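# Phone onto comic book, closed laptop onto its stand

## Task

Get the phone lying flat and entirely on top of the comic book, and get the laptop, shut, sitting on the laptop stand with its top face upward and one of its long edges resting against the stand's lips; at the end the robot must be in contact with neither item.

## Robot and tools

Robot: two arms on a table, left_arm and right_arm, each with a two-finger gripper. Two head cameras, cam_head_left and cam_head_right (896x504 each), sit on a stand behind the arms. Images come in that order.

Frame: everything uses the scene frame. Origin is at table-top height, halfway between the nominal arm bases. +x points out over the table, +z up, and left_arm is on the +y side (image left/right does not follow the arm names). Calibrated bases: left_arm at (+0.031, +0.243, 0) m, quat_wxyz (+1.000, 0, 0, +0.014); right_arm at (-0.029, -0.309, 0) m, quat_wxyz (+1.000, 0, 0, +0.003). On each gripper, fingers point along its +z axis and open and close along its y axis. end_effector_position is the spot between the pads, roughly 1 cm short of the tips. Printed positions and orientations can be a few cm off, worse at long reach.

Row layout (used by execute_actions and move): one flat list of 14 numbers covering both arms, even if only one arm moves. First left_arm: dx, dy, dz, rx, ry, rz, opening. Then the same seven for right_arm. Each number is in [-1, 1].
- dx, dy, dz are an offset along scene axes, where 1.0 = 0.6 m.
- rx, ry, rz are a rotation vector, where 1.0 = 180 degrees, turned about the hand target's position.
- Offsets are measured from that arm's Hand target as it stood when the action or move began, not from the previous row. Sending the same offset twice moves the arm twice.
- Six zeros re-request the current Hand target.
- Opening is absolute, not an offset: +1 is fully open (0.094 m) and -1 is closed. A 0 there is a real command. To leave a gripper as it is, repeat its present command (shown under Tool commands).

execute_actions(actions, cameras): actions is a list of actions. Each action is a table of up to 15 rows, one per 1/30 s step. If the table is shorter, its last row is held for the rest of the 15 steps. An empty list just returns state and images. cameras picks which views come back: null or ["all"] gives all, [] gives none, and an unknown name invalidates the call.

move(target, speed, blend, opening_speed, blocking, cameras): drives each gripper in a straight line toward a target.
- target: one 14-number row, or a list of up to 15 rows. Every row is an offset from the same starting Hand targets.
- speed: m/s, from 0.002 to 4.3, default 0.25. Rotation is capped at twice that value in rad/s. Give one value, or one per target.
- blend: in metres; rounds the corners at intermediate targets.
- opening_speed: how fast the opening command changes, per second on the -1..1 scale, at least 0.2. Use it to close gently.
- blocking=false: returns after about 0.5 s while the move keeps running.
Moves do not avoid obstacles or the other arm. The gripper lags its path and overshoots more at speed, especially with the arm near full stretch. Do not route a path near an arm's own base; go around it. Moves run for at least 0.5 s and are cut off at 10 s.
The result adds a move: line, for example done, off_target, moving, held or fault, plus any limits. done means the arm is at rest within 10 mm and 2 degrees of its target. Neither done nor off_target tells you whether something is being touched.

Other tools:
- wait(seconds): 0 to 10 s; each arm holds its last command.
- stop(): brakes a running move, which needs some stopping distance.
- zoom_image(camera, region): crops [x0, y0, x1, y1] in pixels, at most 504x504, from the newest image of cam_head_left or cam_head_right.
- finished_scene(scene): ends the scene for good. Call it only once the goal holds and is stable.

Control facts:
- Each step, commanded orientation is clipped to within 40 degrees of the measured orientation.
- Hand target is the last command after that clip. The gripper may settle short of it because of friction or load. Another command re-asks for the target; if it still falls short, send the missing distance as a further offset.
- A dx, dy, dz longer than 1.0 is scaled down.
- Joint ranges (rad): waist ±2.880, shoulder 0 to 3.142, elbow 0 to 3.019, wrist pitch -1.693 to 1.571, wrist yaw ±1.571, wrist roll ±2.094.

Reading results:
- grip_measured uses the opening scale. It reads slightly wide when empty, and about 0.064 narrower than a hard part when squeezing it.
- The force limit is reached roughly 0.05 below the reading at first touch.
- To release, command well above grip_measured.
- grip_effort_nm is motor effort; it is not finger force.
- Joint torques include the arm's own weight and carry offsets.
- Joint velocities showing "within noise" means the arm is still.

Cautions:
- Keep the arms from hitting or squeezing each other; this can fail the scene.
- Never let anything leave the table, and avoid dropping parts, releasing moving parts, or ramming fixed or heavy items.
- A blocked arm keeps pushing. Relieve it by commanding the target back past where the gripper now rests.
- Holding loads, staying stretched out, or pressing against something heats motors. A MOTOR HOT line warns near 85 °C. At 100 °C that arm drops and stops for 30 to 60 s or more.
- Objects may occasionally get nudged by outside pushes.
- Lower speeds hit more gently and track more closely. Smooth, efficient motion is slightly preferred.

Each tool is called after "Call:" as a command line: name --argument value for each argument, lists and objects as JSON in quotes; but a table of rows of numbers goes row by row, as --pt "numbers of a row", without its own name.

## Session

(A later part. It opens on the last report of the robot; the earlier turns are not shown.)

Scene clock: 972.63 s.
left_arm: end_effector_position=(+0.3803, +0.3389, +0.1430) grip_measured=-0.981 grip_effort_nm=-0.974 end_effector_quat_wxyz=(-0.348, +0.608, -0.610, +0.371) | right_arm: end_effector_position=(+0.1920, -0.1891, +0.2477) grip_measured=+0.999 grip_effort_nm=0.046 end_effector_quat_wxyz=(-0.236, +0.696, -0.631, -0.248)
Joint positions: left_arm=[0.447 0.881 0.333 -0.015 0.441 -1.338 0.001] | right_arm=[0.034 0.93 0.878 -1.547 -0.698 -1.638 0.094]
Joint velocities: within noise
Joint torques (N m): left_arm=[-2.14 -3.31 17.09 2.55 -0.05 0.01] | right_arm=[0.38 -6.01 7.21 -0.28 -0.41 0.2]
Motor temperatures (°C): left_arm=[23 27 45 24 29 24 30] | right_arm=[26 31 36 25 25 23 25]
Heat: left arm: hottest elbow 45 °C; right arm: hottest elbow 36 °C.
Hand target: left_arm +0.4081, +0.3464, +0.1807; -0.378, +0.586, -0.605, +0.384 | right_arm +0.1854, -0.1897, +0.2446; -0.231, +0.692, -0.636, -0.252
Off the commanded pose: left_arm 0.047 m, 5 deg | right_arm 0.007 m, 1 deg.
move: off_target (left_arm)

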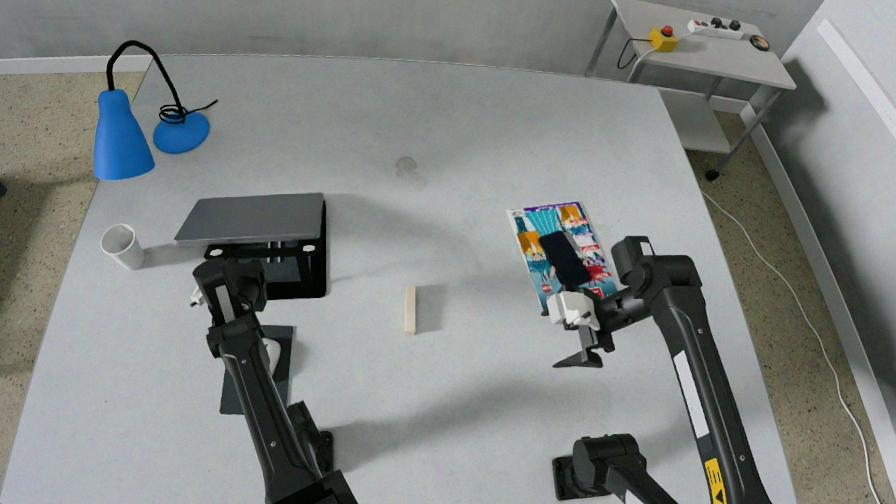

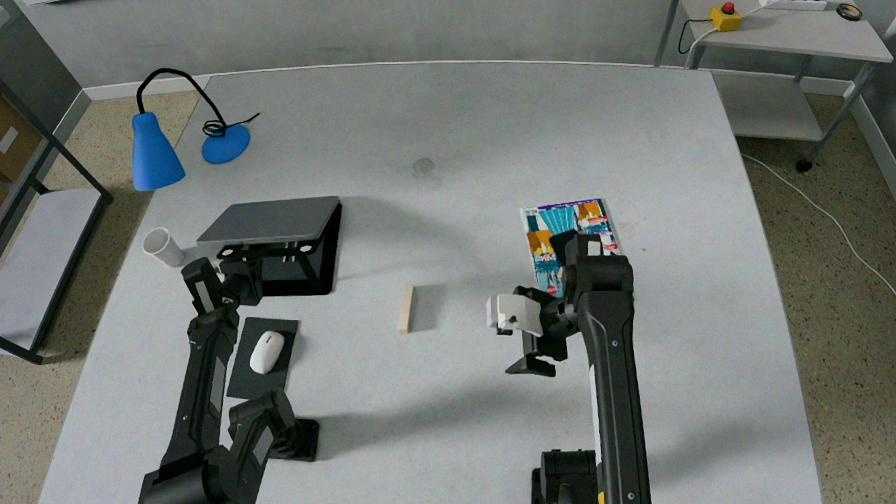

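Call:
move --target '[0.04, 0.0, -0.01, 0, 0, 0, -1, 0, 0, 0, 0, 0, 0, 1]' --speed 0.05

Call:
zoom_image --camera "cam_head_left" --region '[160, 180, 340, 310]'

Call:
zoom_image --camera "cam_head_right" --region '[180, 180, 360, 310]'

Scene clock: 976.00 s.
left_arm: end_effector_position=(+0.3978, +0.3381, +0.1318) grip_measured=-0.981 grip_effort_nm=-0.979 end_effector_quat_wxyz=(-0.341, +0.613, -0.611, +0.367) | right_arm: end_effector_position=(+0.1920, -0.1891, +0.2477) grip_measured=+0.999 grip_effort_nm=0.042 end_effector_quat_wxyz=(-0.236, +0.696, -0.631, -0.248)
Joint positions: left_arm=[0.409 0.979 0.353 0.052 0.405 -1.359 0.001] | right_arm=[0.034 0.93 0.878 -1.547 -0.698 -1.638 0.094]
Joint velocities: within noise
Joint torques (N m): left_arm=[-2.02 -3.96 17.55 2.58 0.03 0.01] | right_arm=[0.5 -6.07 7.17 -0.28 -0.41 0.21]
Motor temperatures (°C): left_arm=[23 27 45 24 28 24 30] | right_arm=[26 31 36 25 25 23 25]
Heat: left arm: hottest elbow 45 °C; right arm: hottest elbow 36 °C.
Hand target: left_arm +0.4322, +0.3464, +0.1747; -0.378, +0.586, -0.605, +0.384 | right_arm +0.1854, -0.1897, +0.2446; -0.231, +0.692, -0.636, -0.252
Off the commanded pose: left_arm 0.056 m, 6 deg | right_arm 0.007 m, 1 deg.
move: off_target (left_arm)

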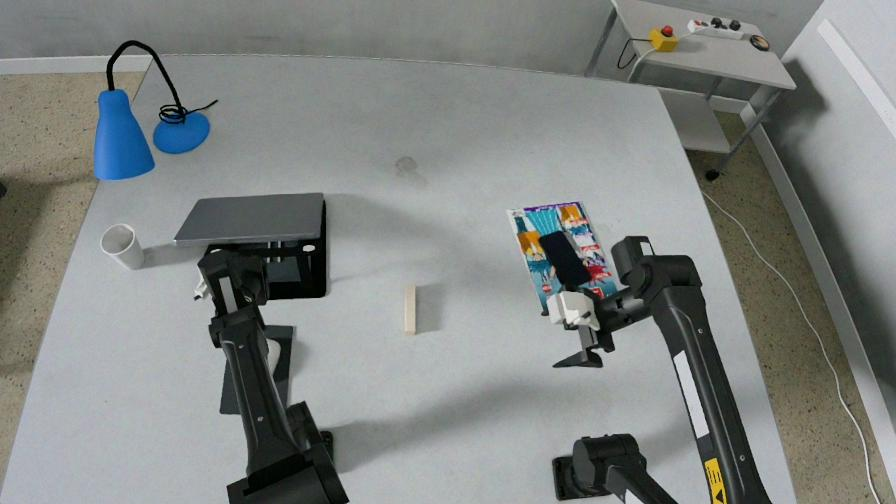

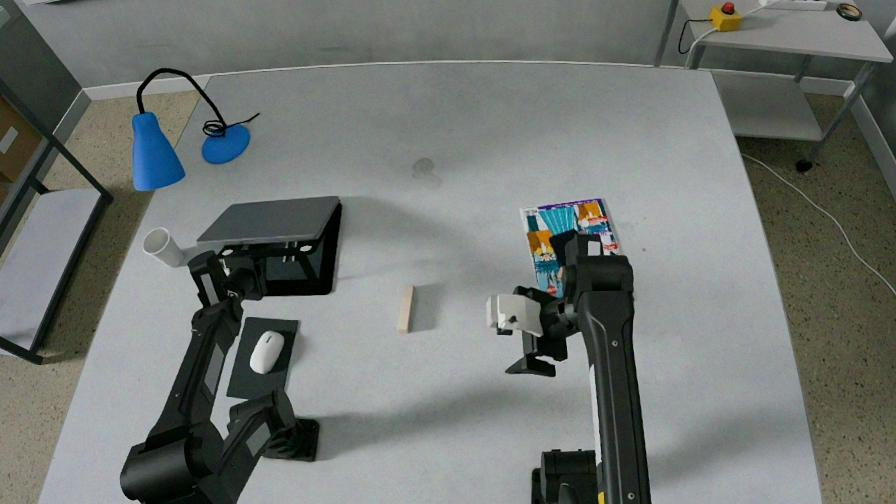

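Scaled by 2.800.

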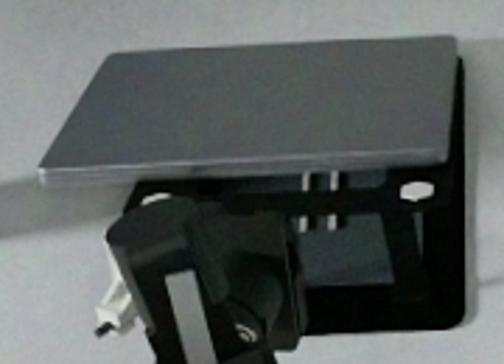

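Scaled by 2.800.

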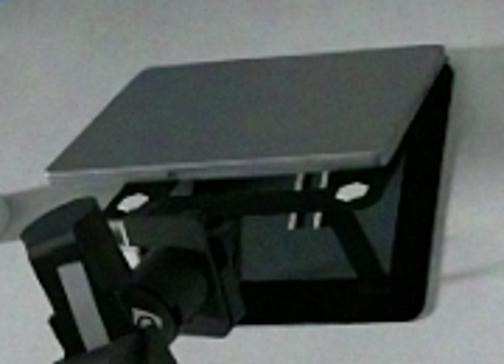

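Call:
move --target '[0.04, 0.0, 0.0, 0, 0, 0, -1, 0, 0, 0, 0, 0, 0, 1]' --speed 0.05

Call:
zoom_image --camera "cam_head_left" --region '[160, 180, 340, 310]'

Call:
zoom_image --camera "cam_head_right" --region '[200, 220, 300, 310]'

Scene clock: 981.03 s.
left_arm: end_effector_position=(+0.4092, +0.3363, +0.1201) grip_measured=-0.981 grip_effort_nm=-0.979 end_effector_quat_wxyz=(-0.328, +0.624, -0.612, +0.359) | right_arm: end_effector_position=(+0.1920, -0.1891, +0.2477) grip_measured=+0.999 grip_effort_nm=0.042 end_effector_quat_wxyz=(-0.236, +0.696, -0.631, -0.248)
Joint positions: left_arm=[0.379 1.049 0.373 0.074 0.374 -1.381 0.001] | right_arm=[0.034 0.93 0.878 -1.547 -0.698 -1.638 0.094]
Joint velocities: within noise
Joint torques (N m): left_arm=[-2.61 -5.89 18.91 3.21 0.03 0.07] | right_arm=[0.5 -6.07 7.2 -0.28 -0.41 0.2]
Motor temperatures (°C): left_arm=[23 27 46 24 28 24 30] | right_arm=[26 31 36 25 25 23 25]
Heat: left arm: hottest elbow 46 °C; right arm: hottest elbow 36 °C.
Hand target: left_arm +0.4561, +0.3464, +0.1746; -0.378, +0.586, -0.605, +0.384 | right_arm +0.1854, -0.1897, +0.2446; -0.231, +0.692, -0.636, -0.252
Off the commanded pose: left_arm 0.073 m, 8 deg | right_arm 0.007 m, 1 deg.
move: off_target (left_arm)

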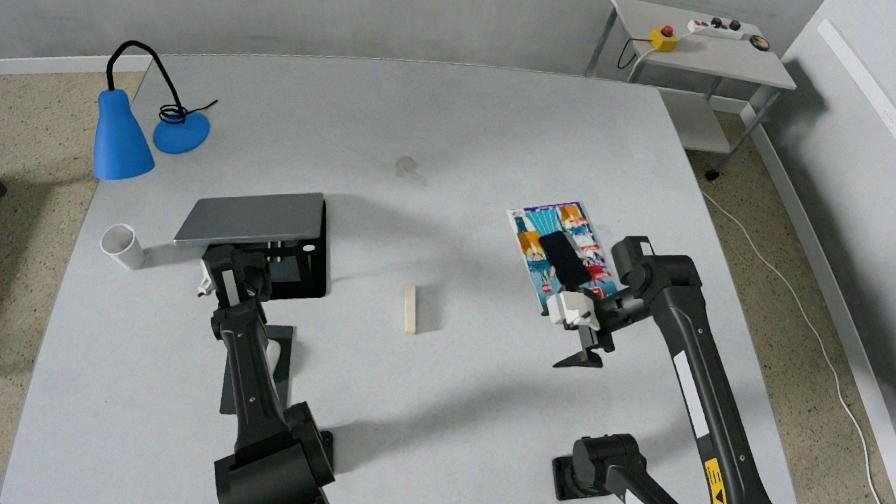

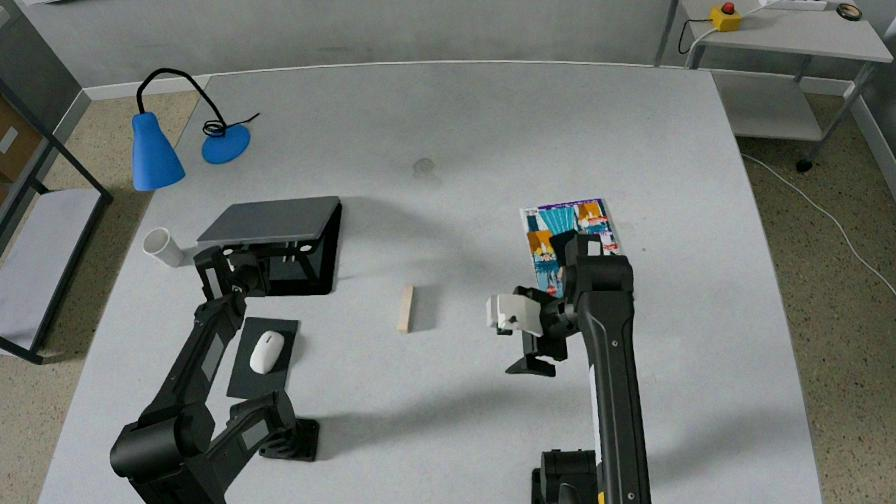

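Scaled by 2.800.

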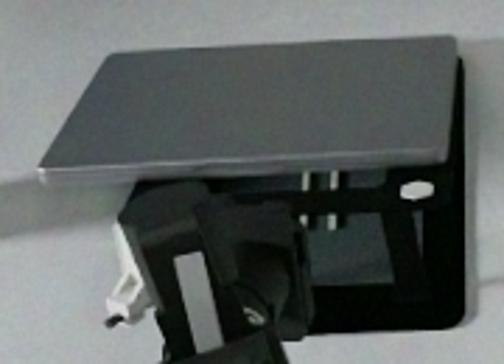

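Scaled by 5.040.

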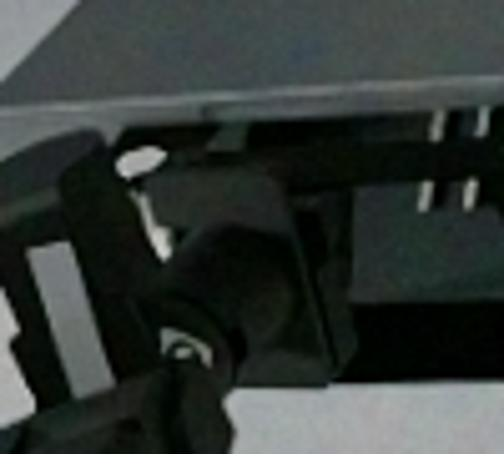

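Call:
move --pt "-0.08 -0.015 -0.06 0 0 0 -1 0 0 0 0 0 0 1" --pt "-0.25 -0.015 -0.06 0 0 0 -1 0 0 0 0 0 0 1" --pt "-0.33 -0.03 0.08 0 0 0 -1 0 0 0 0 0 0 1" --speed '[0.06, 0.1, 0.15]'

Call:
zoom_image --camera "cam_head_left" --region '[160, 180, 340, 310]'

Call:
zoom_image --camera "cam_head_right" --region '[180, 180, 360, 310]'

Call:
zoom_image --camera "cam_head_left" --region '[220, 180, 330, 220]'

Call:
zoom_image --camera "cam_head_left" --region '[490, 190, 640, 310]'

Scene clock: 990.60 s.
left_arm: end_effector_position=(+0.2564, +0.3188, +0.1759) grip_measured=-0.981 grip_effort_nm=-0.969 end_effector_quat_wxyz=(-0.339, +0.607, -0.604, +0.390) | right_arm: end_effector_position=(+0.1920, -0.1891, +0.2477) grip_measured=+0.999 grip_effort_nm=0.042 end_effector_quat_wxyz=(-0.236, +0.696, -0.631, -0.248)
Joint positions: left_arm=[0.851 0.275 0.296 -0.755 0.802 -1.069 0.001] | right_arm=[0.034 0.93 0.878 -1.547 -0.698 -1.638 0.094]
Joint velocities: within noise
Joint torques (N m): left_arm=[-0.5 -0.32 19.67 1.1 0.37 0.12] | right_arm=[0.5 -5.95 7.21 -0.29 -0.41 0.2]
Motor temperatures (°C): left_arm=[23 27 45 24 28 24 30] | right_arm=[26 31 36 25 25 23 25]
Heat: left arm: hottest elbow 45 °C; right arm: hottest elbow 36 °C.
Hand target: left_arm +0.2581, +0.3285, +0.2227; -0.378, +0.586, -0.605, +0.384 | right_arm +0.1854, -0.1897, +0.2446; -0.231, +0.692, -0.636, -0.252
Off the commanded pose: left_arm 0.048 m, 5 deg | right_arm 0.007 m, 1 deg.
move: off_target (left_arm)

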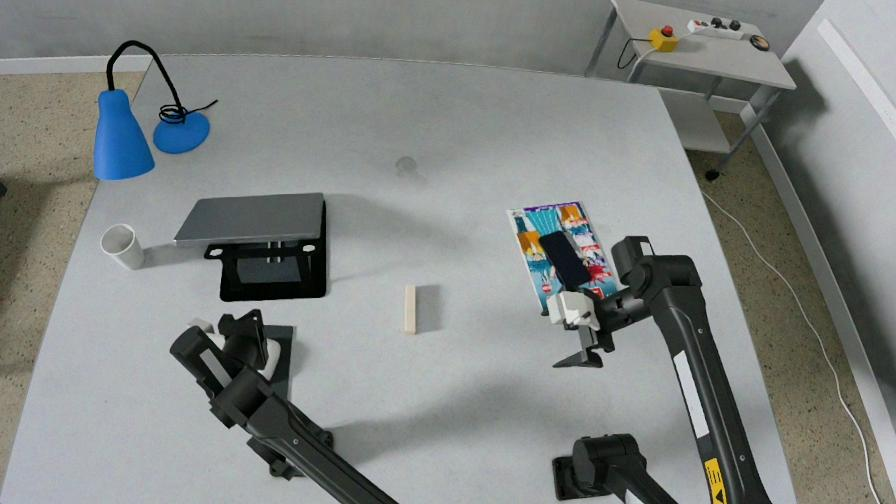

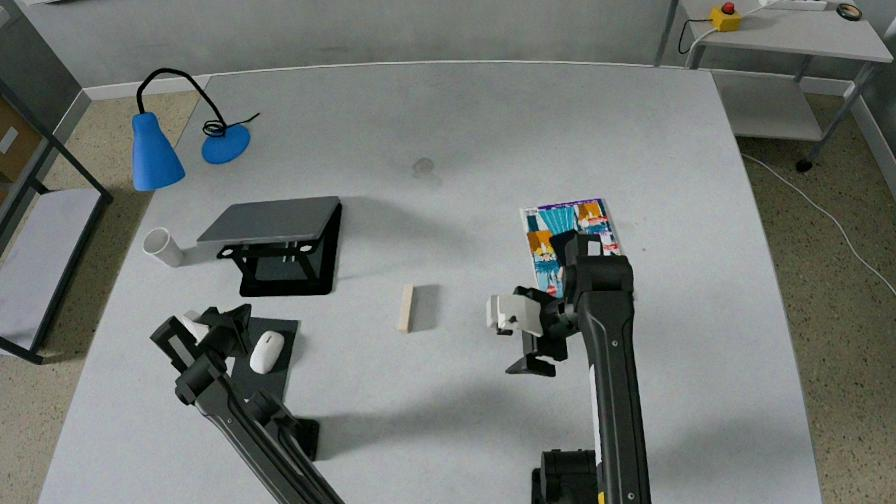

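Scaled by 2.800.

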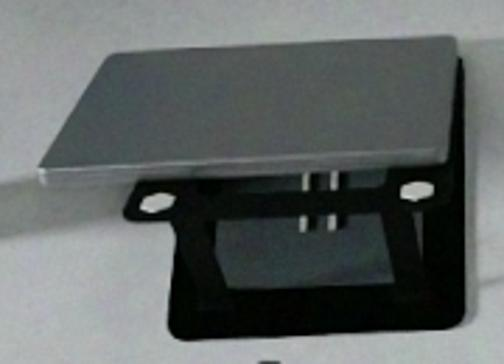

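Scaled by 2.800.

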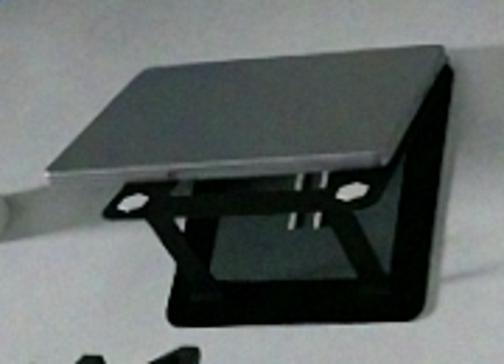

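Scaled by 4.582.

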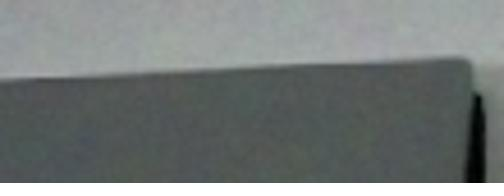

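Scaled by 3.360.

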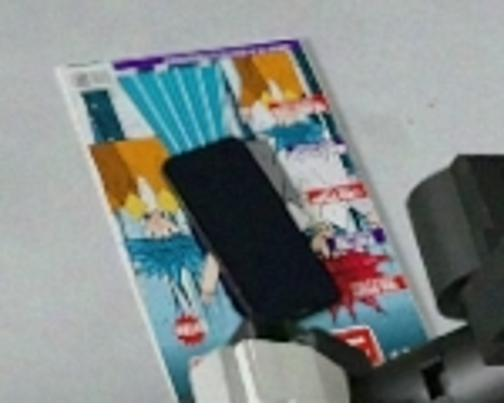

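Call:
finished_scene --scene 1

The scene is finished: the task was done.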